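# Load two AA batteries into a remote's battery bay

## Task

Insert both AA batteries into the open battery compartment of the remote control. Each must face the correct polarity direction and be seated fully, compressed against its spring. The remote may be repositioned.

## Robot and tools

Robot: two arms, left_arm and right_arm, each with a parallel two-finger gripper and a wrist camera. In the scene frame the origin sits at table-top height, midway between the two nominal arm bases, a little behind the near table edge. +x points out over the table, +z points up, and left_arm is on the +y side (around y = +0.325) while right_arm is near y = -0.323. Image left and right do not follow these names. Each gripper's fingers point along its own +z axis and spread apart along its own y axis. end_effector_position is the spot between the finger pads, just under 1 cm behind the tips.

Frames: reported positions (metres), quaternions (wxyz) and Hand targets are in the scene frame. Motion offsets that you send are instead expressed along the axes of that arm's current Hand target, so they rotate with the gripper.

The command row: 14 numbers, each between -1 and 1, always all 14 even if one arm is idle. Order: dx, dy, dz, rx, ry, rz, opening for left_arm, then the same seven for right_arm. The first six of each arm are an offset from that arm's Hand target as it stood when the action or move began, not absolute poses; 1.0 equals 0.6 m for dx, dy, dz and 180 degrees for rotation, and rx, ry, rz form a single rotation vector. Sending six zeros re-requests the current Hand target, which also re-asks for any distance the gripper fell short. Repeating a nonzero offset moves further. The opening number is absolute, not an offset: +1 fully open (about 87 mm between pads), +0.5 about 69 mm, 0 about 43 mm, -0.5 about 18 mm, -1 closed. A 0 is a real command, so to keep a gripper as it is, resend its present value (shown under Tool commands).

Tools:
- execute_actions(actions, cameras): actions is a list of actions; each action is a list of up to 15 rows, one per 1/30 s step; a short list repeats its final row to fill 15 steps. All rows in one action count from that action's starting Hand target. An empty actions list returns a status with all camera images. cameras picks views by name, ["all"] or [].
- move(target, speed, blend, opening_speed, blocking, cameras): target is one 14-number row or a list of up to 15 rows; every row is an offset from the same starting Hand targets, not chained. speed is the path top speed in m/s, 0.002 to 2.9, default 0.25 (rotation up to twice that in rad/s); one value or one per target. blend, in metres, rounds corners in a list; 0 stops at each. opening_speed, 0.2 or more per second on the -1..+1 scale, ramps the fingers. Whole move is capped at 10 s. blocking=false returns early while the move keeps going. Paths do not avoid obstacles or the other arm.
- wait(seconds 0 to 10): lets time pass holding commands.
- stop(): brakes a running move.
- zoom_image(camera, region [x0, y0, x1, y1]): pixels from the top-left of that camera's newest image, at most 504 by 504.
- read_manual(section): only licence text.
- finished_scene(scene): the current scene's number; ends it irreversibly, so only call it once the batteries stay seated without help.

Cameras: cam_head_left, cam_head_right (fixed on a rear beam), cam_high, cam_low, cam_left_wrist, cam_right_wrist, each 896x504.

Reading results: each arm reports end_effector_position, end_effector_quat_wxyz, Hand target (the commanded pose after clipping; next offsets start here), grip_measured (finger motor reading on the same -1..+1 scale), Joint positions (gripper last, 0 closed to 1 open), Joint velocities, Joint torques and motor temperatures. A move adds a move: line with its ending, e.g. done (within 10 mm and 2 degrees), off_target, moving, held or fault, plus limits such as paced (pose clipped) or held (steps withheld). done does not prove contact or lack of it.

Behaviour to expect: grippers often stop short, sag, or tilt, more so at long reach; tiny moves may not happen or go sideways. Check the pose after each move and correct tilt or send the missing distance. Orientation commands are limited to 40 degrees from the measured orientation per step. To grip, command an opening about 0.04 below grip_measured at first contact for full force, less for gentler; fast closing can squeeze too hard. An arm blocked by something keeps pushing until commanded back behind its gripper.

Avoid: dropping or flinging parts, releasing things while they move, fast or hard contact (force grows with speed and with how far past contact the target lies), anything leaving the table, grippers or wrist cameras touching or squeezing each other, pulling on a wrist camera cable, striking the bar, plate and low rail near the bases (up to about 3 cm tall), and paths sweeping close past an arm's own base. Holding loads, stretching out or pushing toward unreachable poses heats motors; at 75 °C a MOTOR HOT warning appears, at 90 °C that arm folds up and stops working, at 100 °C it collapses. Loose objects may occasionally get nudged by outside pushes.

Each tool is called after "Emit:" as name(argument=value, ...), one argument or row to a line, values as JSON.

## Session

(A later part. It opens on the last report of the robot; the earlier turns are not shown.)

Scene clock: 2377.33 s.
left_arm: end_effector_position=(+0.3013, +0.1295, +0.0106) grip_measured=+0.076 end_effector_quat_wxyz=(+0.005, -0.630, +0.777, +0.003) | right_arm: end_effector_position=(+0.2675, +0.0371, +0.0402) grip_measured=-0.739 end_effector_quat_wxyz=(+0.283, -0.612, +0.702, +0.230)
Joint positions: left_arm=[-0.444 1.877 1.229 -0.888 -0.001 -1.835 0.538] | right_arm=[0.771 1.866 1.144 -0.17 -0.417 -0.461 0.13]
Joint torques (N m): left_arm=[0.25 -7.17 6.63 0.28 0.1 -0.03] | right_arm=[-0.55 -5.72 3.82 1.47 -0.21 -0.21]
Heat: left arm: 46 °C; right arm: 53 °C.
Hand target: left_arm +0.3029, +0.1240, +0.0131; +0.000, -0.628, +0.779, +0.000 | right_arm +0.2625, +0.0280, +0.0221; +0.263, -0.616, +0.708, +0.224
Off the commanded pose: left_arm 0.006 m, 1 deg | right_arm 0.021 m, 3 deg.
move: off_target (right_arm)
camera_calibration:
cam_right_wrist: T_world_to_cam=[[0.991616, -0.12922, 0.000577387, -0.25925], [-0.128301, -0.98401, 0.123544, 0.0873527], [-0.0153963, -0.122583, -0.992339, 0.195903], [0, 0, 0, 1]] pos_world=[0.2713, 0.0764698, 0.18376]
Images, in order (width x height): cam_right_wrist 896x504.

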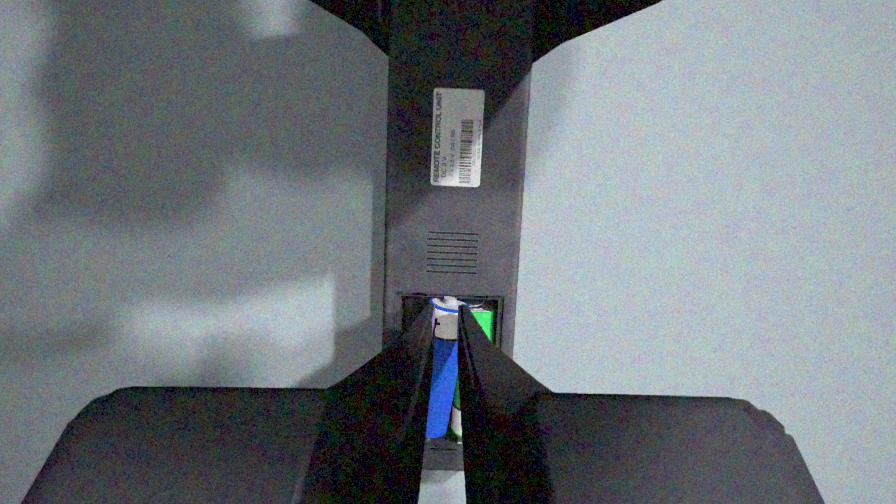

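Emit:
move(
  target=[
    [0,0,0,0,0,0,0,-0.0507,0.0008,-0.0445,0,0,0,-0.74],
    [0,0,0,0,0,0,0,-0.0427,0.0158,-0.0383,0,0,0,-0.74],
  ],
  speed=0.05,
  cameras=["cam_right_wrist"],
)

Emit:
zoom_image(
  camera="cam_right_wrist",
  region=[350, 240, 600, 440],
)

Scene clock: 2398.27 s.
left_arm: end_effector_position=(+0.2994, +0.1267, +0.0106) grip_measured=+0.076 end_effector_quat_wxyz=(+0.005, -0.626, +0.780, +0.003) | right_arm: end_effector_position=(+0.2493, +0.0342, +0.0411) grip_measured=-0.740 end_effector_quat_wxyz=(+0.245, -0.622, +0.708, +0.229)
Joint positions: left_arm=[-0.453 1.877 1.229 -0.888 -0.001 -1.835 0.538] | right_arm=[0.797 1.861 1.183 -0.29 -0.417 -0.463 0.13]
Joint torques (N m): left_arm=[0.24 -7.15 6.75 0.29 0.11 -0.02] | right_arm=[0.18 -10.44 6.06 1.39 -0.04 0.03]
Motor temperatures (°C): left_arm=[27 42 46 28 26 28 32] | right_arm=[26 50 42 44 29 29 27]
Heat: left arm: 46 °C; right arm: 50 °C.
Hand target: left_arm +0.3029, +0.1239, +0.0131; -0.001, -0.628, +0.779, +0.000 | right_arm +0.2535, +0.0339, +0.0561; +0.263, -0.616, +0.708, +0.224
Off the commanded pose: left_arm 0.005 m, 1 deg | right_arm 0.016 m, 2 deg.
move: off_target (right_arm)
camera_calibration:
cam_right_wrist: T_world_to_cam=[[0.993353, -0.106251, -0.0442708, -0.241032], [-0.0963123, -0.977854, 0.18581, 0.071351], [-0.0630329, -0.180311, -0.981588, 0.209628], [0, 0, 0, 1]] pos_world=[0.259515, 0.0819592, 0.18184]
Images, in order (width x height): cam_right_wrist 896x504.

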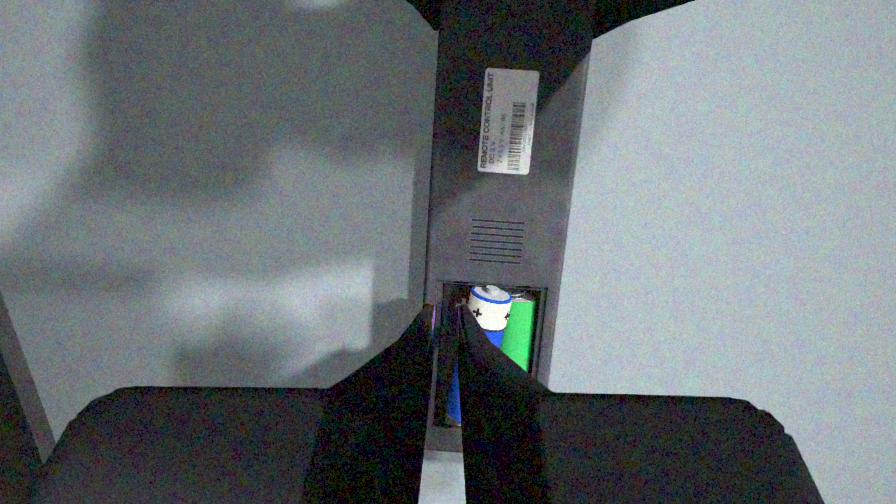

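Scaled by 2.016 from the camera's 896x504 image, which has a finer 1280x720 frame.

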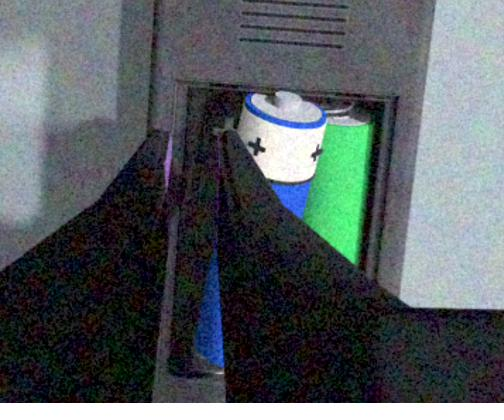

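Emit:
move(
  target=[
    [0,0,0,0,0,0,0,-0.0216,-0.0002,-0.0254,0,0,0,-0.4],
    [0,0,0,0,0,0,0,-0.0257,-0.0263,-0.0218,0,0,0,-0.4],
  ],
  speed=0.06,
  opening_speed=0.6,
  cameras=["cam_right_wrist"],
)

Emit:
zoom_image(
  camera="cam_right_wrist",
  region=[350, 240, 600, 440],
)

Scene clock: 2422.07 s.
left_arm: end_effector_position=(+0.2994, +0.1267, +0.0106) grip_measured=+0.076 end_effector_quat_wxyz=(+0.005, -0.626, +0.780, +0.003) | right_arm: end_effector_position=(+0.2607, +0.0339, +0.0655) grip_measured=-0.400 end_effector_quat_wxyz=(+0.253, -0.617, +0.710, +0.226)
Joint positions: left_arm=[-0.453 1.877 1.229 -0.888 -0.001 -1.835 0.538] | right_arm=[0.775 1.84 1.253 -0.371 -0.417 -0.47 0.3]
Joint torques (N m): left_arm=[0.31 -7.15 6.68 0.28 0.1 -0.01] | right_arm=[-0.8 -7.56 9.59 1.23 -0.25 -0.18]
Heat: left arm: 46 °C; right arm: 52 °C.
Hand target: left_arm +0.3029, +0.1239, +0.0131; -0.001, -0.628, +0.779, +0.000 | right_arm +0.2695, +0.0350, +0.0762; +0.263, -0.616, +0.708, +0.224
Off the commanded pose: left_arm 0.005 m, 1 deg | right_arm 0.014 m, 1 deg.
move: off_target (right_arm)
camera_calibration:
cam_right_wrist: T_world_to_cam=[[0.991996, -0.121846, -0.0331295, -0.251078], [-0.114177, -0.977613, 0.176737, 0.0728289], [-0.0539225, -0.171539, -0.9837, 0.231694], [0, 0, 0, 1]] pos_world=[0.269877, 0.0803503, 0.206728]
Images, in order (width x height): cam_right_wrist 896x504.

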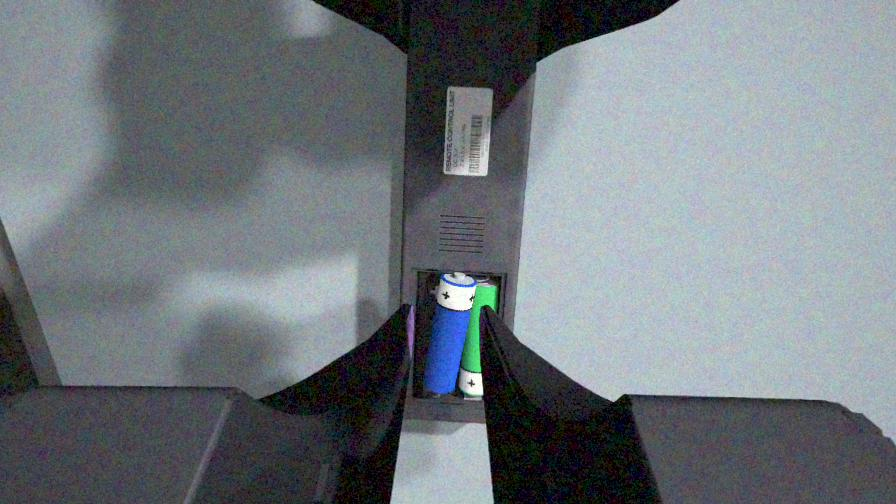

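Scaled by 2.016 from the camera's 896x504 image, which has a finer 1280x720 frame.

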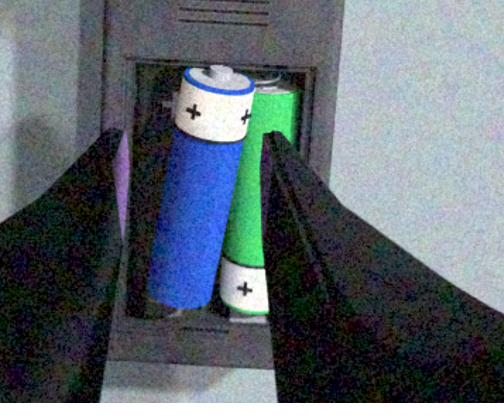

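Emit:
move(
  target=[0,0,0,0,0,0,0,0.0355,-0.0065,0.0405,0,0,0,-0.4],
  speed=0.05,
  cameras=["cam_right_wrist"],
)

Emit:
zoom_image(
  camera="cam_right_wrist",
  region=[350, 240, 600, 440],
)

Scene clock: 2460.50 s.
left_arm: end_effector_position=(+0.2994, +0.1267, +0.0106) grip_measured=+0.076 end_effector_quat_wxyz=(+0.005, -0.626, +0.780, +0.003) | right_arm: end_effector_position=(+0.2608, +0.0301, +0.0371) grip_measured=-0.400 end_effector_quat_wxyz=(+0.237, -0.618, +0.716, +0.223)
Joint positions: left_arm=[-0.453 1.877 1.229 -0.888 -0.001 -1.835 0.538] | right_arm=[0.772 1.895 1.221 -0.321 -0.417 -0.476 0.3]
Joint torques (N m): left_arm=[0.36 -7.1 6.72 0.29 0.11 -0.05] | right_arm=[-1.02 -7.87 6.16 1.8 -0.29 -0.18]
Heat: left arm: 46 °C; right arm: 51 °C.
Hand target: left_arm +0.3029, +0.1239, +0.0131; -0.001, -0.628, +0.779, +0.000 | right_arm +0.2734, +0.0339, +0.0439; +0.263, -0.616, +0.708, +0.224
Off the commanded pose: left_arm 0.005 m, 1 deg | right_arm 0.015 m, 3 deg.
move: off_target (right_arm)
camera_calibration:
cam_right_wrist: T_world_to_cam=[[0.991121, -0.122779, -0.0510269, -0.2517], [-0.109863, -0.972399, 0.20584, 0.0717883], [-0.0748913, -0.198406, -0.977254, 0.20914], [0, 0, 0, 1]] pos_world=[0.273015, 0.080398, 0.176762]
Images, in order (width x height): cam_right_wrist 896x504.

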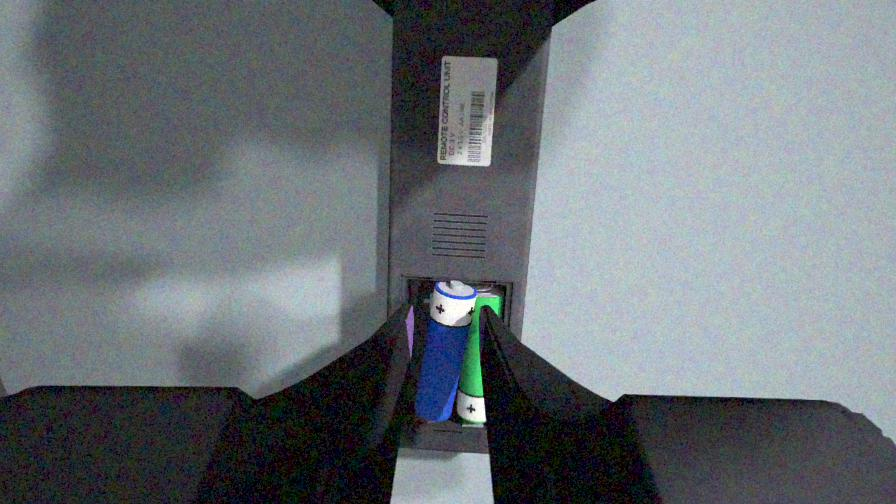

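Scaled by 2.016 from the camera's 896x504 image, which has a finer 1280x720 frame.

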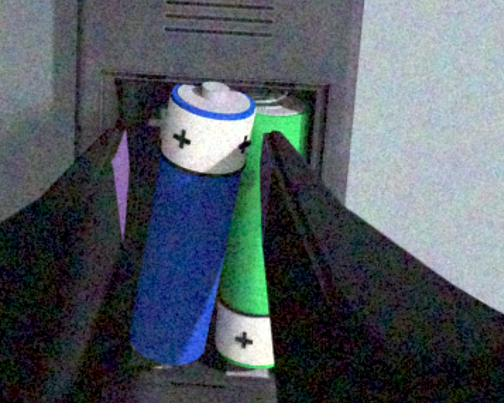

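Emit:
move(
  target=[
    [0,0,0,0,0,0,0,0,0,0,0,0,0,-0.65],
    [0,0,0,0,0,0,0,0.0008,0.0215,-0.0015,0,0,0,-0.65],
  ],
  speed=0.05,
  opening_speed=0.4,
  cameras=["cam_right_wrist"],
)

Emit:
zoom_image(
  camera="cam_right_wrist",
  region=[350, 240, 600, 440],
)

Scene clock: 2468.10 s.
left_arm: end_effector_position=(+0.3009, +0.1290, +0.0107) grip_measured=+0.076 end_effector_quat_wxyz=(+0.005, -0.629, +0.777, +0.003) | right_arm: end_effector_position=(+0.2640, +0.0316, +0.0389) grip_measured=-0.648 end_effector_quat_wxyz=(+0.254, -0.617, +0.710, +0.225)
Joint positions: left_arm=[-0.445 1.877 1.229 -0.888 -0.001 -1.835 0.538] | right_arm=[0.769 1.881 1.194 -0.27 -0.417 -0.476 0.176]
Joint torques (N m): left_arm=[0.38 -7.08 6.68 0.28 0.1 -0.02] | right_arm=[0.85 -9.09 4.94 1.57 -0.11 0.05]
Heat: left arm: 47 °C; right arm: 51 °C.
Hand target: left_arm +0.3029, +0.1239, +0.0131; -0.001, -0.628, +0.779, +0.000 | right_arm +0.2606, +0.0348, +0.0442; +0.263, -0.616, +0.708, +0.224
Off the commanded pose: left_arm 0.006 m, 1 deg | right_arm 0.007 m, 1 deg.
move: done
camera_calibration:
cam_right_wrist: T_world_to_cam=[[0.991895, -0.123582, -0.0295201, -0.255583], [-0.11649, -0.977276, 0.177094, 0.0762517], [-0.050735, -0.17222, -0.983751, 0.204499], [0, 0, 0, 1]] pos_world=[0.272769, 0.0781522, 0.180128]
Images, in order (width x height): cam_right_wrist 896x504.

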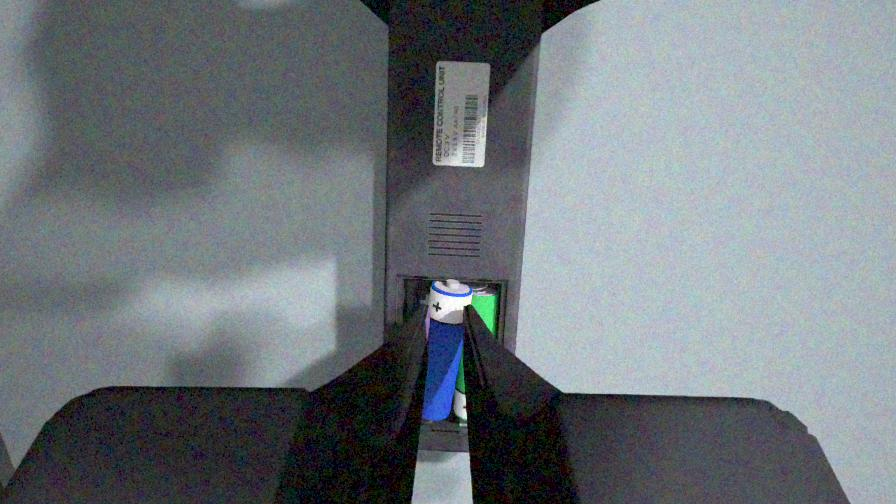

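Scaled by 2.016 from the camera's 896x504 image, which has a finer 1280x720 frame.

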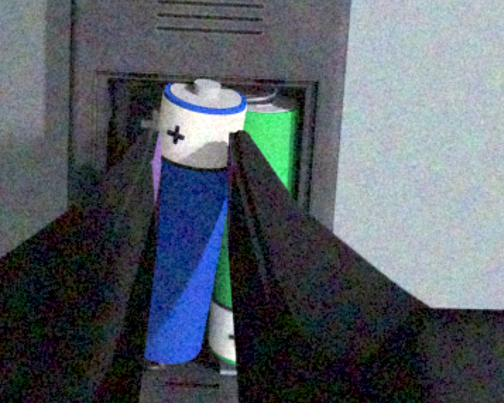

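Emit:
move(
  target=[0,0,0,0,0,0,0,0.0012,0.025,0.0,0,0,0,-0.65],
  speed=0.05,
  cameras=["cam_right_wrist"],
)

Emit:
zoom_image(
  camera="cam_right_wrist",
  region=[350, 240, 600, 440],
)

Scene clock: 2479.27 s.
left_arm: end_effector_position=(+0.2989, +0.1288, +0.0106) grip_measured=+0.076 end_effector_quat_wxyz=(+0.004, -0.626, +0.780, +0.006) | right_arm: end_effector_position=(+0.2589, +0.0319, +0.0392) grip_measured=-0.649 end_effector_quat_wxyz=(+0.267, -0.617, +0.709, +0.211)
Joint positions: left_arm=[-0.448 1.877 1.229 -0.894 -0.001 -1.831 0.538] | right_arm=[0.794 1.852 1.151 -0.229 -0.374 -0.461 0.176]
Joint torques (N m): left_arm=[0.29 -7.09 6.68 0.34 0.1 -0.05] | right_arm=[1.62 -9.05 4.92 1.45 -0.37 0.17]
Heat: left arm: 47 °C; right arm: 53 °C.
Hand target: left_arm +0.3029, +0.1239, +0.0131; +0.000, -0.627, +0.779, +0.000 | right_arm +0.2456, +0.0363, +0.0436; +0.263, -0.616, +0.708, +0.224
Off the commanded pose: left_arm 0.007 m, 1 deg | right_arm 0.015 m, 2 deg.
move: off_target (right_arm)
camera_calibration:
cam_right_wrist: T_world_to_cam=[[0.990953, -0.134098, 0.00553107, -0.251366], [-0.132984, -0.975487, 0.175332, 0.0800964], [-0.0181162, -0.174481, -0.984494, 0.196213], [0, 0, 0, 1]] pos_world=[0.263298, 0.0786607, 0.180517]
Images, in order (width x height): cam_right_wrist 896x504.

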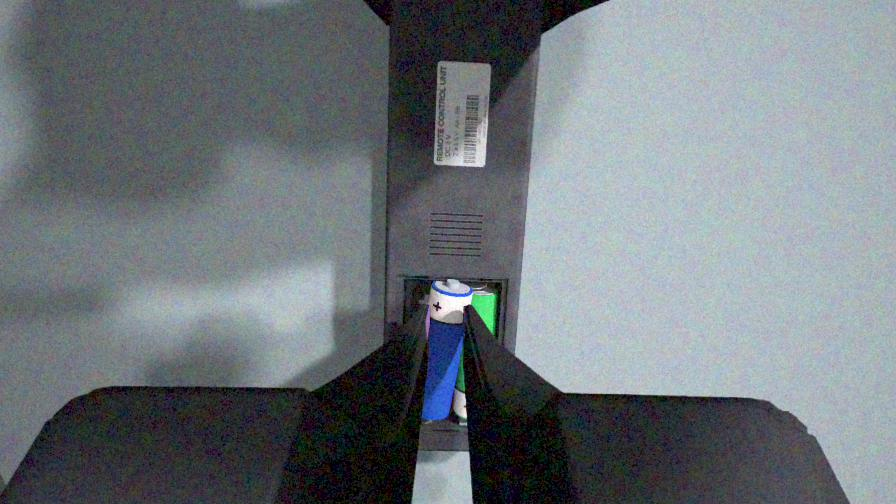

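Scaled by 2.016 from the camera's 896x504 image, which has a finer 1280x720 frame.

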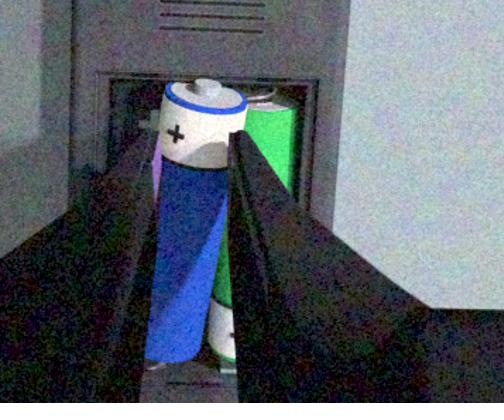

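Emit:
move(
  target=[
    [0,0,0,0,0,0,0,0.0066,-0.0118,0.0,0,0,0,-0.5],
    [0,0,0,0,0,0,0,0.0132,-0.0235,0.0152,0,0,0,-0.5],
  ],
  speed=0.05,
  opening_speed=0.4,
  cameras=["cam_right_wrist"],
)

Emit:
zoom_image(
  camera="cam_right_wrist",
  region=[350, 240, 600, 440],
)

Scene clock: 2491.80 s.
left_arm: end_effector_position=(+0.2978, +0.1275, +0.0106) grip_measured=+0.076 end_effector_quat_wxyz=(+0.003, -0.624, +0.781, +0.006) | right_arm: end_effector_position=(+0.2573, +0.0304, +0.0338) grip_measured=-0.500 end_effector_quat_wxyz=(+0.261, -0.617, +0.712, +0.212)
Joint positions: left_arm=[-0.453 1.877 1.229 -0.894 -0.001 -1.83 0.538] | right_arm=[0.794 1.861 1.144 -0.226 -0.376 -0.46 0.25]
Joint torques (N m): left_arm=[0.4 -7.12 6.71 0.35 0.13 -0.06] | right_arm=[-0.62 -5.93 6.65 1.66 -0.56 -0.1]
Heat: left arm: 47 °C; right arm: 54 °C.
Hand target: left_arm +0.3029, +0.1239, +0.0131; -0.001, -0.628, +0.779, +0.000 | right_arm +0.2597, +0.0342, +0.0316; +0.263, -0.616, +0.708, +0.224
Off the commanded pose: left_arm 0.007 m, 1 deg | right_arm 0.005 m, 1 deg.
move: done
camera_calibration:
cam_right_wrist: T_world_to_cam=[[0.990927, -0.134354, -0.00353071, -0.249594], [-0.131428, -0.974174, 0.18361, 0.0787321], [-0.0281082, -0.18148, -0.982993, 0.193456], [0, 0, 0, 1]] pos_world=[0.263115, 0.078273, 0.174829]
Images, in order (width x height): cam_right_wrist 896x504.

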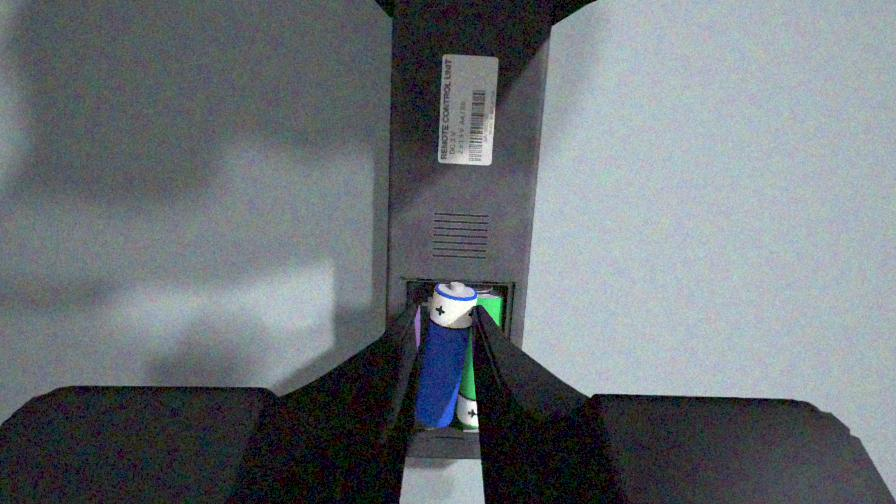

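Scaled by 2.016 from the camera's 896x504 image, which has a finer 1280x720 frame.

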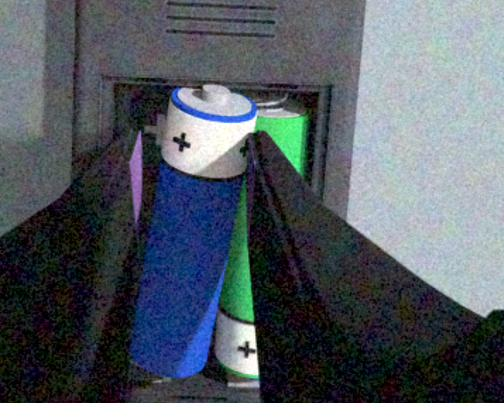

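Emit:
move(
  target=[
    [0,0,0,0,0,0,0,0,0,0,0,0,0,-0.67],
    [0,0,0,0,0,0,0,-0.006,0.022,-0.009,0,0,0,-0.67],
  ],
  speed=0.05,
  opening_speed=0.4,
  cameras=["cam_right_wrist"],
)

Emit:
zoom_image(
  camera="cam_right_wrist",
  region=[350, 240, 600, 440],
)

Scene clock: 2502.67 s.
left_arm: end_effector_position=(+0.2978, +0.1275, +0.0106) grip_measured=+0.076 end_effector_quat_wxyz=(+0.003, -0.624, +0.781, +0.006) | right_arm: end_effector_position=(+0.2586, +0.0304, +0.0339) grip_measured=-0.592 end_effector_quat_wxyz=(+0.264, -0.612, +0.714, +0.214)
Joint positions: left_arm=[-0.453 1.877 1.229 -0.894 -0.001 -1.83 0.538] | right_arm=[0.791 1.86 1.138 -0.213 -0.376 -0.449 0.204]
Joint torques (N m): left_arm=[0.31 -7.13 6.69 0.34 0.1 -0.07] | right_arm=[1.58 -8.96 4.83 1.49 -0.36 0.04]
Heat: left arm: 47 °C; right arm: 51 °C.
Hand target: left_arm +0.3029, +0.1239, +0.0131; -0.001, -0.628, +0.779, +0.000 | right_arm +0.2465, +0.0353, +0.0380; +0.263, -0.616, +0.708, +0.224
Off the commanded pose: left_arm 0.007 m, 1 deg | right_arm 0.014 m, 2 deg.
move: off_target (right_arm)
camera_calibration:
cam_right_wrist: T_world_to_cam=[[0.989454, -0.144746, -0.0054744, -0.250083], [-0.141525, -0.97411, 0.176297, 0.0817802], [-0.0308509, -0.173663, -0.984322, 0.19405], [0, 0, 0, 1]] pos_world=[0.265006, 0.077164, 0.175221]
Images, in order (width x height): cam_right_wrist 896x504.

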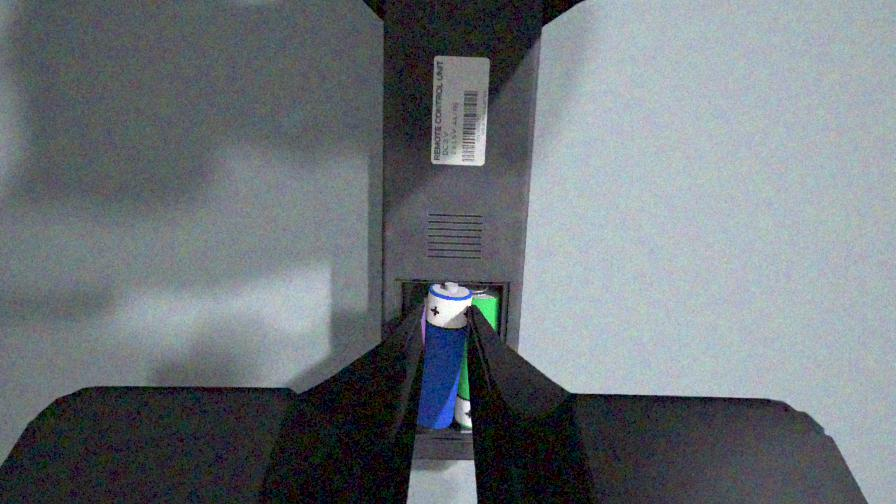

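Scaled by 2.016 from the camera's 896x504 image, which has a finer 1280x720 frame.

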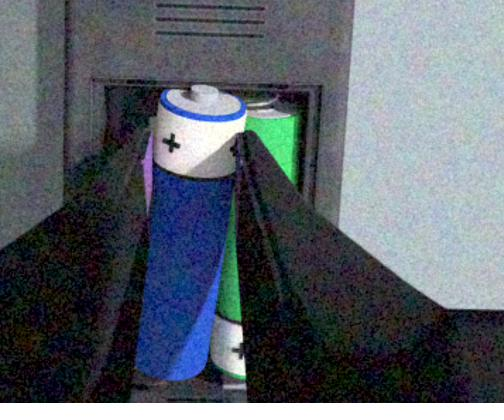

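Emit:
move(
  target=[
    [0,0,0,0,0,0,0,-0.027,0,-0.0317,0,0,0,-0.67],
  ],
  speed=0.05,
  cameras=["cam_right_wrist"],
)

Emit:
zoom_image(
  camera="cam_right_wrist",
  region=[350, 240, 600, 440],
)

Scene clock: 2515.53 s.
left_arm: end_effector_position=(+0.2956, +0.1255, +0.0111) grip_measured=+0.076 end_effector_quat_wxyz=(-0.003, -0.623, +0.782, +0.005) | right_arm: end_effector_position=(+0.2459, +0.0325, +0.0412) grip_measured=-0.610 end_effector_quat_wxyz=(+0.254, -0.621, +0.709, +0.216)
Joint positions: left_arm=[-0.454 1.877 1.229 -0.898 0.012 -1.829 0.538] | right_arm=[0.815 1.835 1.148 -0.262 -0.376 -0.449 0.195]
Joint torques (N m): left_arm=[0.51 -7.08 6.63 0.37 -0.04 -0.07] | right_arm=[0.08 -10.25 9.16 1.03 -0.37 0.04]
Heat: left arm: 47 °C; right arm: 52 °C.
Hand target: left_arm +0.3029, +0.1240, +0.0131; +0.000, -0.627, +0.779, +0.000 | right_arm +0.2463, +0.0354, +0.0630; +0.263, -0.616, +0.708, +0.224
Off the commanded pose: left_arm 0.008 m, 1 deg | right_arm 0.022 m, 1 deg.
move: off_target (right_arm)
camera_calibration:
cam_right_wrist: T_world_to_cam=[[0.99252, -0.121161, -0.0149534, -0.238317], [-0.116167, -0.974989, 0.189477, 0.0739552], [-0.0375367, -0.186322, -0.981771, 0.203117], [0, 0, 0, 1]] pos_world=[0.25275, 0.0810759, 0.181838]
Images, in order (width x height): cam_right_wrist 896x504.

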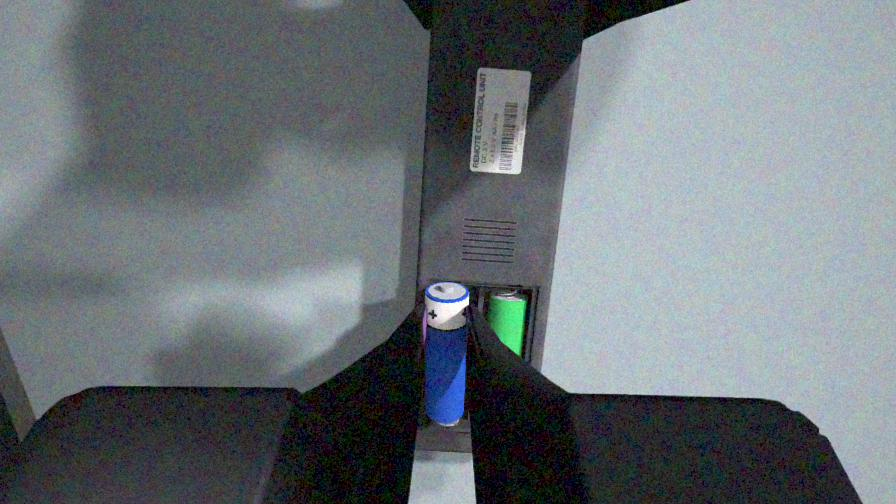

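Scaled by 2.016 from the camera's 896x504 image, which has a finer 1280x720 frame.

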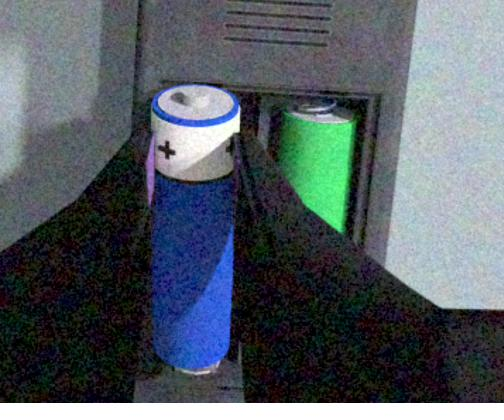

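Emit:
move(
  target=[
    [0,0,0,0,0,0,0,-0.0014,-0.0132,0.0013,0,0,0,-0.67],
  ],
  speed=0.05,
  cameras=["cam_right_wrist"],
)

Emit:
zoom_image(
  camera="cam_right_wrist",
  region=[350, 240, 600, 440],
)

Scene clock: 2528.70 s.
left_arm: end_effector_position=(+0.2956, +0.1255, +0.0111) grip_measured=+0.076 end_effector_quat_wxyz=(-0.003, -0.623, +0.782, +0.005) | right_arm: end_effector_position=(+0.2468, +0.0298, +0.0440) grip_measured=-0.610 end_effector_quat_wxyz=(+0.247, -0.619, +0.714, +0.214)
Joint positions: left_arm=[-0.454 1.877 1.229 -0.898 0.012 -1.829 0.538] | right_arm=[0.809 1.835 1.167 -0.299 -0.376 -0.449 0.195]
Joint torques (N m): left_arm=[0.43 -7.05 6.68 0.4 -0.02 -0.08] | right_arm=[-0.99 -8.75 9.72 1.25 -0.5 -0.11]
Motor temperatures (°C): left_arm=[27 41 47 28 26 28 32] | right_arm=[26 55 44 44 29 29 28]
Heat: left arm: 47 °C; right arm: 55 °C.
Hand target: left_arm +0.3029, +0.1240, +0.0131; +0.000, -0.627, +0.779, +0.000 | right_arm +0.2543, +0.0354, +0.0630; +0.263, -0.616, +0.708, +0.224
Off the commanded pose: left_arm 0.008 m, 1 deg | right_arm 0.021 m, 2 deg.
move: off_target (right_arm)
camera_calibration:
cam_right_wrist: T_world_to_cam=[[0.991448, -0.128193, -0.0244572, -0.238609], [-0.120608, -0.971612, 0.203531, 0.0712095], [-0.0498542, -0.19884, -0.978763, 0.208716], [0, 0, 0, 1]] pos_world=[0.255562, 0.0801011, 0.183955]
Images, in order (width x height): cam_right_wrist 896x504.

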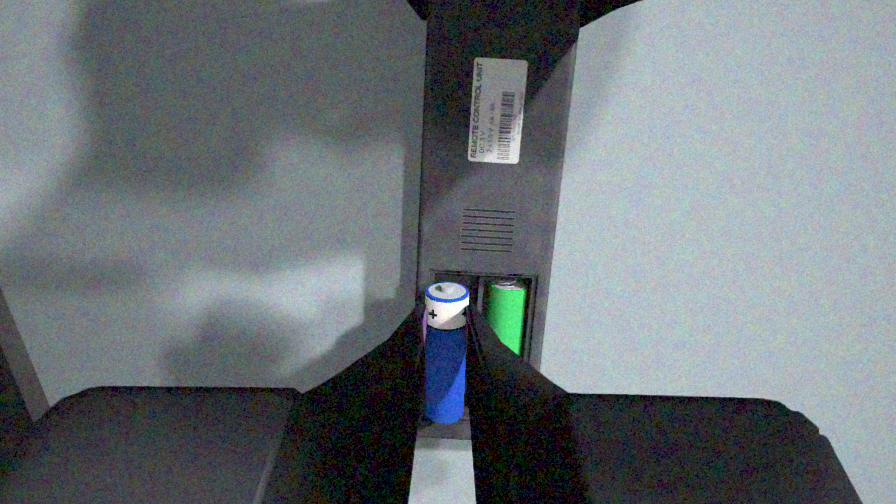

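Scaled by 2.016 from the camera's 896x504 image, which has a finer 1280x720 frame.

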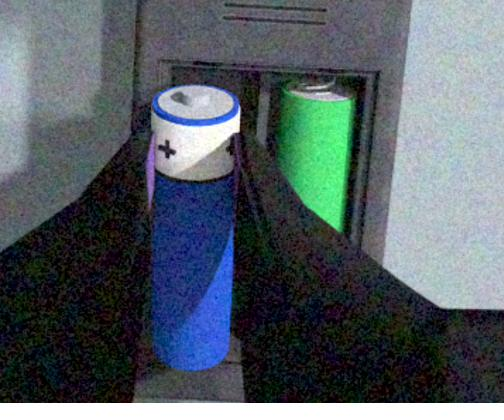

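Emit:
move(
  target=[
    [0,0,0,0,0,0,0,-0.0019,-0.0181,0.0018,0,0,0,-0.67],
  ],
  speed=0.05,
  cameras=["cam_right_wrist"],
)

Emit:
zoom_image(
  camera="cam_right_wrist",
  region=[350, 240, 600, 440],
)

Scene clock: 2539.60 s.
left_arm: end_effector_position=(+0.2956, +0.1255, +0.0111) grip_measured=+0.076 end_effector_quat_wxyz=(-0.003, -0.623, +0.782, +0.005) | right_arm: end_effector_position=(+0.2583, +0.0306, +0.0498) grip_measured=-0.610 end_effector_quat_wxyz=(+0.253, -0.616, +0.715, +0.214)
Joint positions: left_arm=[-0.454 1.877 1.229 -0.898 0.012 -1.829 0.538] | right_arm=[0.788 1.848 1.203 -0.315 -0.385 -0.461 0.195]
Joint torques (N m): left_arm=[0.46 -7.17 6.67 0.37 -0.03 -0.07] | right_arm=[-0.95 -7.6 9.77 1.25 -0.54 -0.18]
Motor temperatures (°C): left_arm=[27 41 47 28 26 28 32] | right_arm=[26 55 44 44 29 29 28]
Heat: left arm: 47 °C; right arm: 55 °C.
Hand target: left_arm +0.3029, +0.1240, +0.0131; +0.000, -0.627, +0.779, +0.000 | right_arm +0.2653, +0.0355, +0.0630; +0.263, -0.616, +0.708, +0.224
Off the commanded pose: left_arm 0.008 m, 1 deg | right_arm 0.016 m, 2 deg.
move: off_target (right_arm)
camera_calibration:
cam_right_wrist: T_world_to_cam=[[0.99062, -0.135403, -0.018405, -0.249566], [-0.129339, -0.972548, 0.193449, 0.0750484], [-0.0440933, -0.189254, -0.980938, 0.213422], [0, 0, 0, 1]] pos_world=[0.266342, 0.0795872, 0.190243]
Images, in order (width x height): cam_right_wrist 896x504.

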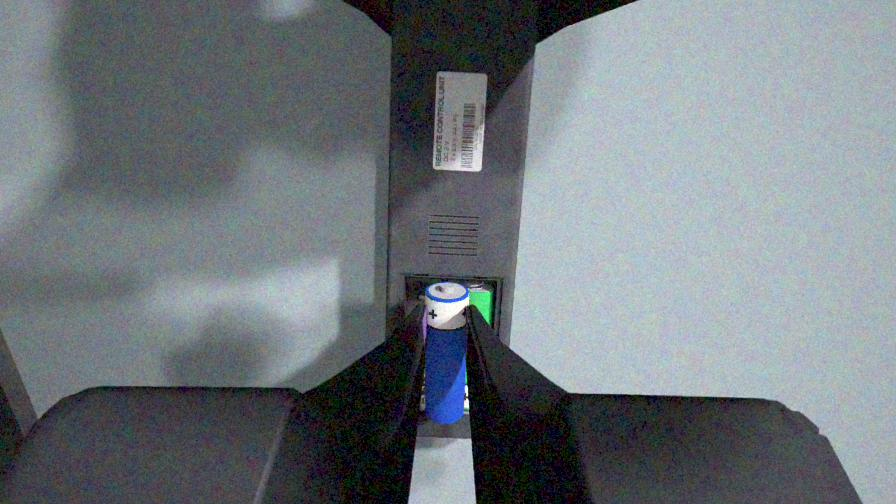

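Scaled by 2.016 from the camera's 896x504 image, which has a finer 1280x720 frame.

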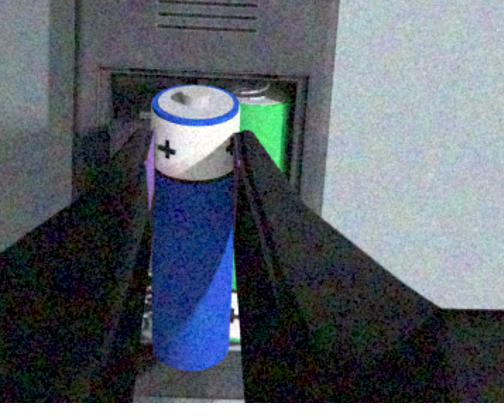

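Emit:
move(
  target=[
    [0,0,0,0,0,0,0,0.002,0.019,-0.0018,0,0,0,-0.67],
  ],
  speed=0.05,
  cameras=["cam_right_wrist"],
)

Emit:
zoom_image(
  camera="cam_right_wrist",
  region=[350, 240, 600, 440],
)

Scene clock: 2547.10 s.
left_arm: end_effector_position=(+0.2956, +0.1255, +0.0111) grip_measured=+0.076 end_effector_quat_wxyz=(-0.003, -0.623, +0.782, +0.005) | right_arm: end_effector_position=(+0.2550, +0.0329, +0.0496) grip_measured=-0.610 end_effector_quat_wxyz=(+0.252, -0.619, +0.712, +0.215)
Joint positions: left_arm=[-0.454 1.877 1.229 -0.898 0.012 -1.829 0.538] | right_arm=[0.797 1.848 1.203 -0.315 -0.385 -0.461 0.195]
Joint torques (N m): left_arm=[0.53 -7.13 6.63 0.38 -0.02 -0.08] | right_arm=[0.18 -9.78 6.28 1.4 -0.39 0.02]
Motor temperatures (°C): left_arm=[27 41 47 28 26 28 32] | right_arm=[26 55 45 44 29 29 28]
Heat: left arm: 47 °C; right arm: 55 °C.
Hand target: left_arm +0.3029, +0.1240, +0.0131; +0.000, -0.627, +0.779, +0.000 | right_arm +0.2537, +0.0354, +0.0629; +0.263, -0.616, +0.708, +0.224
Off the commanded pose: left_arm 0.008 m, 1 deg | right_arm 0.014 m, 2 deg.
move: off_target (right_arm)
camera_calibration:
cam_right_wrist: T_world_to_cam=[[0.991808, -0.126344, -0.0188385, -0.246562], [-0.120338, -0.97359, 0.194016, 0.0745553], [-0.0428538, -0.190159, -0.980818, 0.213244], [0, 0, 0, 1]] pos_world=[0.262652, 0.0819849, 0.190044]
Images, in order (width x height): cam_right_wrist 896x504.

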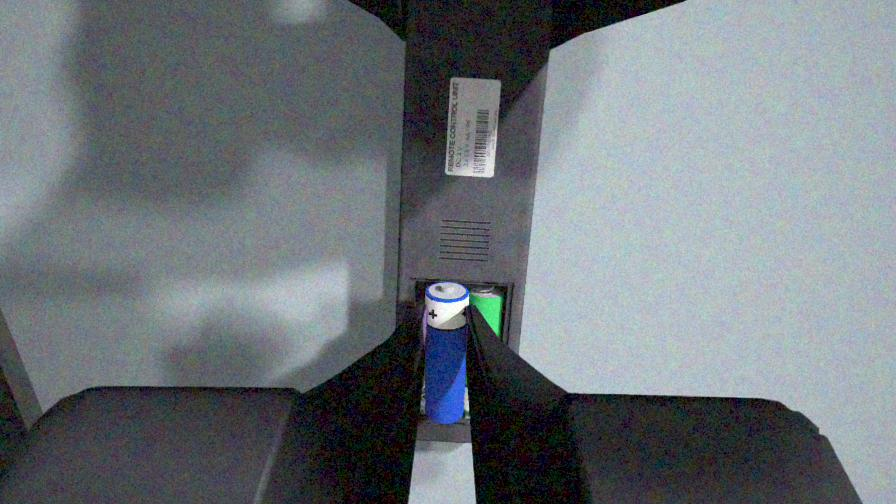

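Scaled by 2.016 from the camera's 896x504 image, which has a finer 1280x720 frame.

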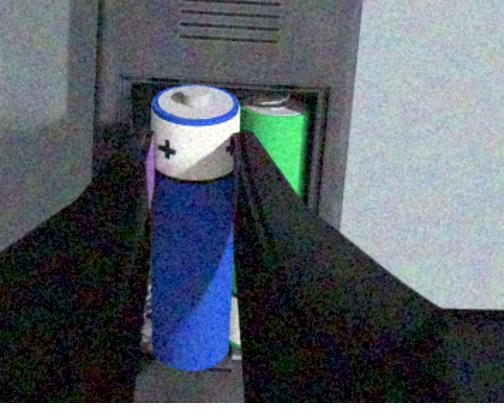

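Emit:
move(
  target=[
    [0,0,0,0,0,0,0,0.0424,-0.0015,0.0295,0,0,0,-0.67],
  ],
  speed=0.05,
  cameras=["cam_right_wrist"],
)

Emit:
zoom_image(
  camera="cam_right_wrist",
  region=[350, 240, 600, 440],
)

Scene clock: 2560.23 s.
left_arm: end_effector_position=(+0.2972, +0.1265, +0.0111) grip_measured=+0.076 end_effector_quat_wxyz=(-0.003, -0.625, +0.781, +0.004) | right_arm: end_effector_position=(+0.2509, +0.0279, +0.0339) grip_measured=-0.611 end_effector_quat_wxyz=(+0.255, -0.619, +0.710, +0.220)
Joint positions: left_arm=[-0.45 1.877 1.229 -0.895 0.012 -1.829 0.538] | right_arm=[0.794 1.848 1.128 -0.231 -0.395 -0.461 0.195]
Joint torques (N m): left_arm=[0.5 -7.13 6.71 0.35 -0.02 -0.06] | right_arm=[-0.81 -7.23 4.62 1.75 -0.35 -0.1]
Motor temperatures (°C): left_arm=[27 41 47 28 26 28 32] | right_arm=[26 56 44 44 29 29 28]
Heat: left arm: 47 °C; right arm: 56 °C.
Hand target: left_arm +0.3029, +0.1239, +0.0131; +0.000, -0.627, +0.779, +0.000 | right_arm +0.2537, +0.0274, +0.0330; +0.263, -0.616, +0.708, +0.224
Off the commanded pose: left_arm 0.007 m, 1 deg | right_arm 0.003 m, 1 deg.
move: done
camera_calibration:
cam_right_wrist: T_world_to_cam=[[0.992177, -0.123162, -0.0203942, -0.243584], [-0.117439, -0.976236, 0.182128, 0.0720646], [-0.0423408, -0.178309, -0.983063, 0.196349], [0, 0, 0, 1]] pos_world=[0.258455, 0.0753627, 0.174931]
Images, in order (width x height): cam_right_wrist 896x504.

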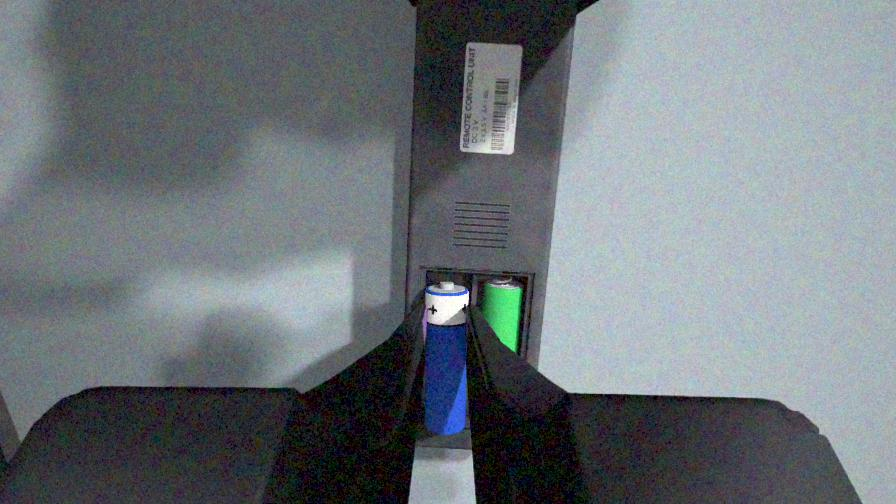

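Scaled by 2.016 from the camera's 896x504 image, which has a finer 1280x720 frame.

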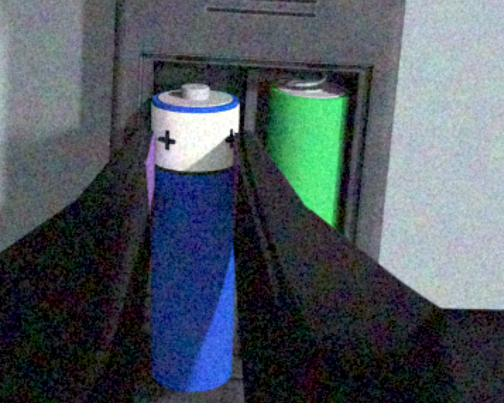

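Emit:
move(
  target=[
    [0,0,0,0,0,0,0,-0.0483,-0.005,-0.0507,0,0,0,-0.67],
    [0,0,0,0,0,0,0,-0.0483,-0.005,-0.0507,0,-0.111,0,-0.67],
  ],
  speed=0.1,
  cameras=["cam_right_wrist","cam_left_wrist"],
)

Emit:
zoom_image(
  camera="cam_right_wrist",
  region=[350, 240, 600, 440],
)

Scene clock: 2625.17 s.
left_arm: end_effector_position=(+0.2963, +0.1251, +0.0111) grip_measured=+0.076 end_effector_quat_wxyz=(-0.003, -0.623, +0.782, +0.004) | right_arm: end_effector_position=(+0.2488, +0.0227, +0.0530) grip_measured=-0.611 end_effector_quat_wxyz=(+0.347, -0.573, +0.672, +0.314)
Joint positions: left_arm=[-0.454 1.877 1.229 -0.895 0.012 -1.829 0.538] | right_arm=[0.706 1.723 0.856 0.174 -0.584 -0.371 0.195]
Joint torques (N m): left_arm=[0.53 -7.06 6.63 0.35 -0.04 -0.1] | right_arm=[-0.87 -8.55 5.82 2.24 -0.58 0.03]
Heat: left arm: 47 °C; right arm: 52 °C.
Hand target: left_arm +0.3029, +0.1239, +0.0131; +0.000, -0.627, +0.779, +0.000 | right_arm +0.2567, +0.0294, +0.0750; +0.382, -0.568, +0.651, +0.328
Off the commanded pose: left_arm 0.007 m, 1 deg | right_arm 0.024 m, 5 deg.
move: off_target (right_arm)
camera_calibration:
cam_left_wrist: T_world_to_cam=[[0.973706, -0.226889, -0.0204543, -0.258313], [-0.125548, -0.609373, 0.782881, 0.123943], [-0.190091, -0.759728, -0.621836, 0.300568], [0, 0, 0, 1]] pos_world=[0.324217, 0.245269, 0.0845879]
cam_right_wrist: T_world_to_cam=[[0.991414, -0.123531, -0.0428837, -0.240335], [-0.127417, -0.98633, -0.104488, 0.0810604], [-0.02939, 0.109055, -0.993601, 0.204908], [0, 0, 0, 1]] pos_world=[0.254622, 0.0279173, 0.20176]
Images, in order (width x height): cam_left_wrist 896x504, cam_right_wrist 896x504.

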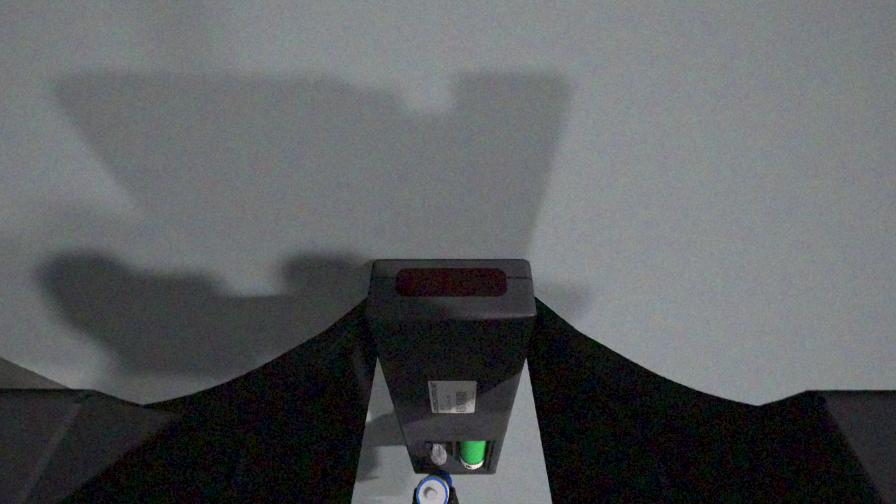

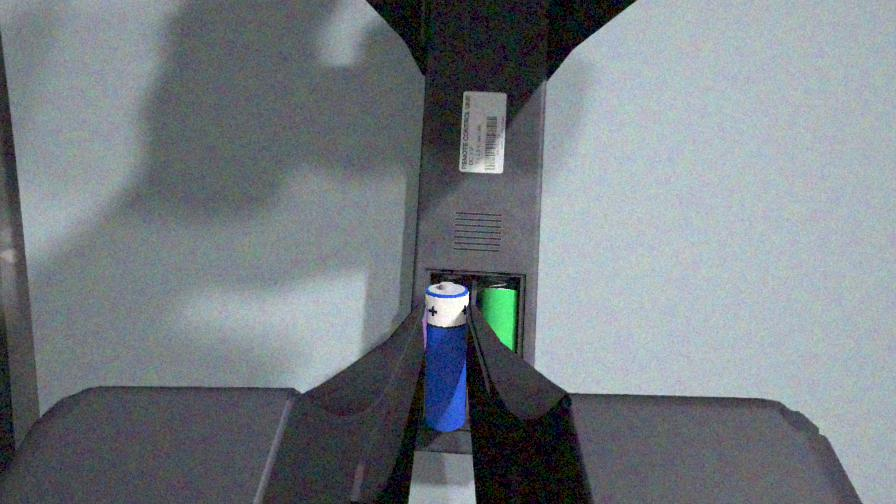

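Scaled by 2.016 from the camera's 896x504 image, which has a finer 1280x720 frame.

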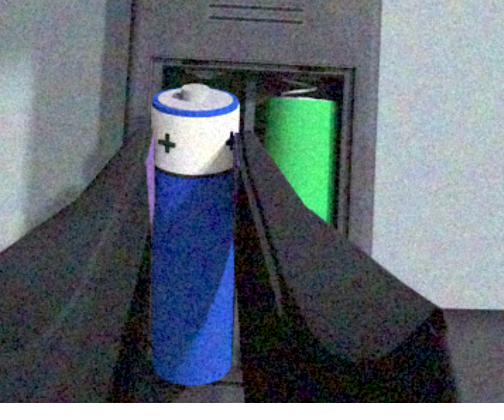

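Emit:
move(
  target=[
    [0,0,0,0,0,0,0,0.0245,-0.0042,0.0245,0,0,0,-0.67],
  ],
  speed=0.06,
  cameras=["cam_right_wrist"],
)

Emit:
zoom_image(
  camera="cam_right_wrist",
  region=[350, 240, 600, 440],
)

Scene clock: 2639.60 s.
left_arm: end_effector_position=(+0.2963, +0.1251, +0.0111) grip_measured=+0.076 end_effector_quat_wxyz=(-0.003, -0.623, +0.782, +0.004) | right_arm: end_effector_position=(+0.2546, +0.0279, +0.0447) grip_measured=-0.611 end_effector_quat_wxyz=(+0.360, -0.572, +0.666, +0.316)
Joint positions: left_arm=[-0.454 1.877 1.229 -0.895 0.012 -1.829 0.538] | right_arm=[0.706 1.766 0.844 0.26 -0.584 -0.365 0.195]
Joint torques (N m): left_arm=[0.54 -7.1 6.65 0.35 -0.04 -0.08] | right_arm=[-0.2 -6.37 5.63 2.28 -0.51 0.01]
Motor temperatures (°C): left_arm=[27 41 47 28 26 27 32] | right_arm=[26 52 42 51 29 28 28]
Heat: left arm: 47 °C; right arm: 52 °C.
Hand target: left_arm +0.3029, +0.1239, +0.0131; +0.000, -0.627, +0.779, +0.000 | right_arm +0.2601, +0.0345, +0.0549; +0.382, -0.568, +0.651, +0.328
Off the commanded pose: left_arm 0.007 m, 1 deg | right_arm 0.013 m, 3 deg.
move: off_target (right_arm)
camera_calibration:
cam_right_wrist: T_world_to_cam=[[0.991821, -0.124564, -0.0278182, -0.246677], [-0.127124, -0.983567, -0.128203, 0.087005], [-0.0113915, 0.130691, -0.991358, 0.190979], [0, 0, 0, 1]] pos_world=[0.257896, 0.0298888, 0.193621]
Images, in order (width x height): cam_right_wrist 896x504.

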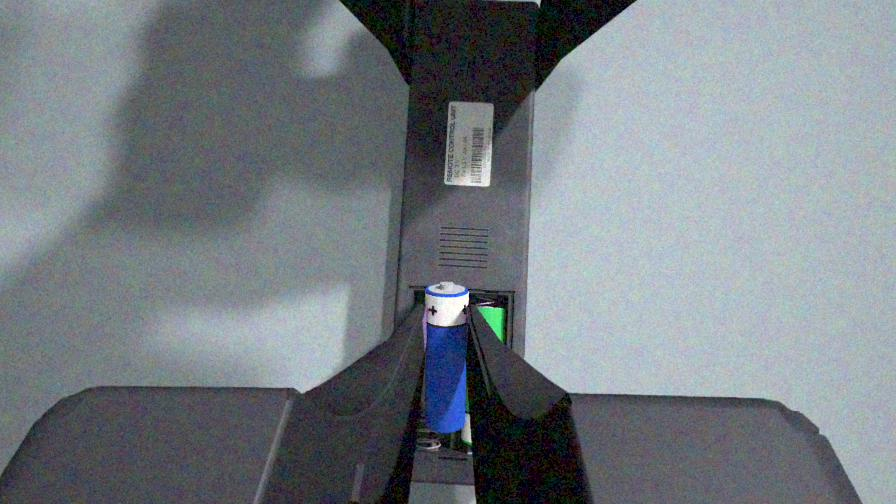

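Scaled by 2.016 from the camera's 896x504 image, which has a finer 1280x720 frame.

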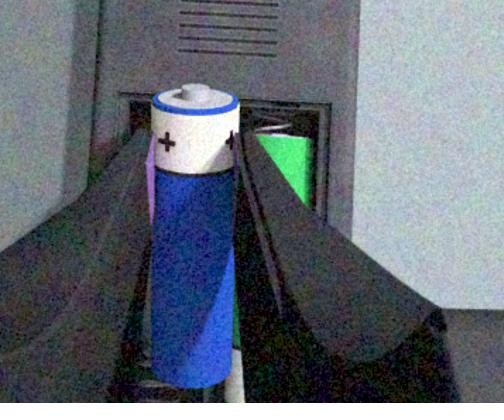

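Emit:
move(
  target=[
    [0,0,0,0,0,0,0,0.0188,0.0002,0.0107,0,0,0,-0.67],
  ],
  speed=0.06,
  cameras=["cam_right_wrist"],
)

Emit:
zoom_image(
  camera="cam_right_wrist",
  region=[350, 240, 600, 440],
)

Scene clock: 2648.30 s.
left_arm: end_effector_position=(+0.2978, +0.1274, +0.0111) grip_measured=+0.076 end_effector_quat_wxyz=(-0.002, -0.626, +0.780, +0.004) | right_arm: end_effector_position=(+0.2577, +0.0322, +0.0400) grip_measured=-0.611 end_effector_quat_wxyz=(+0.373, -0.571, +0.657, +0.321)
Joint positions: left_arm=[-0.447 1.877 1.229 -0.895 0.012 -1.829 0.538] | right_arm=[0.706 1.795 0.827 0.34 -0.591 -0.36 0.195]
Joint torques (N m): left_arm=[0.46 -7.09 6.64 0.37 -0.02 -0.08] | right_arm=[-0.08 -5.76 5.07 2.12 -0.4 0.02]
Heat: left arm: 48 °C; right arm: 52 °C.
Hand target: left_arm +0.3029, +0.1239, +0.0131; +0.000, -0.627, +0.779, +0.000 | right_arm +0.2601, +0.0345, +0.0420; +0.382, -0.568, +0.651, +0.328
Off the commanded pose: left_arm 0.006 m, 1 deg | right_arm 0.004 m, 1 deg.
move: done
camera_calibration:
cam_right_wrist: T_world_to_cam=[[0.992727, -0.119697, -0.0128879, -0.250256], [-0.120232, -0.980278, -0.156841, 0.0902374], [0.0061397, 0.15725, -0.98754, 0.180291], [0, 0, 0, 1]] pos_world=[0.258178, 0.0301522, 0.188972]
Images, in order (width x height): cam_right_wrist 896x504.

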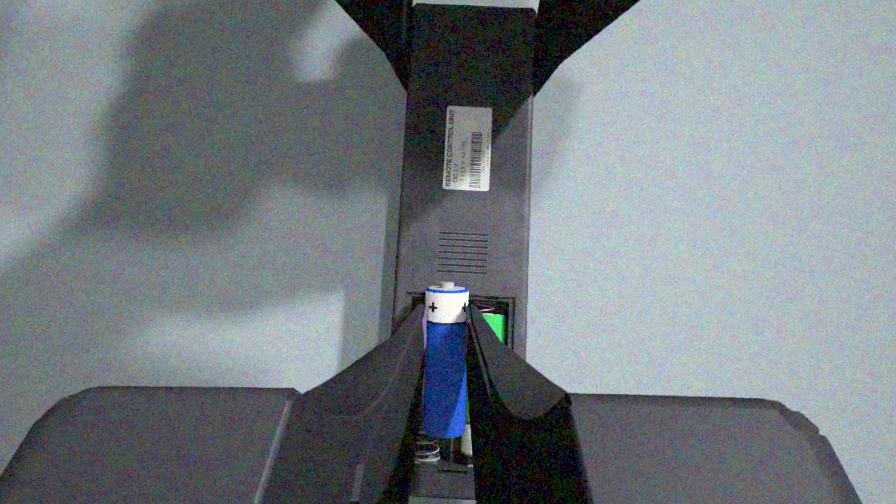

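Scaled by 2.016 from the camera's 896x504 image, which has a finer 1280x720 frame.

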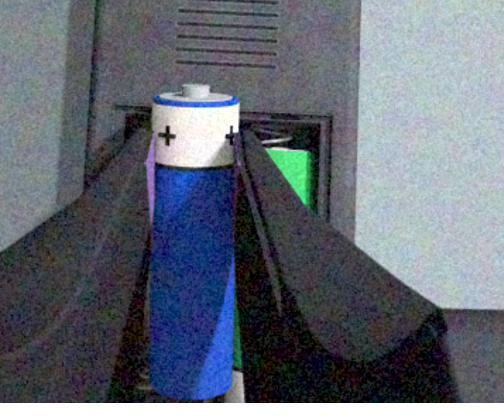

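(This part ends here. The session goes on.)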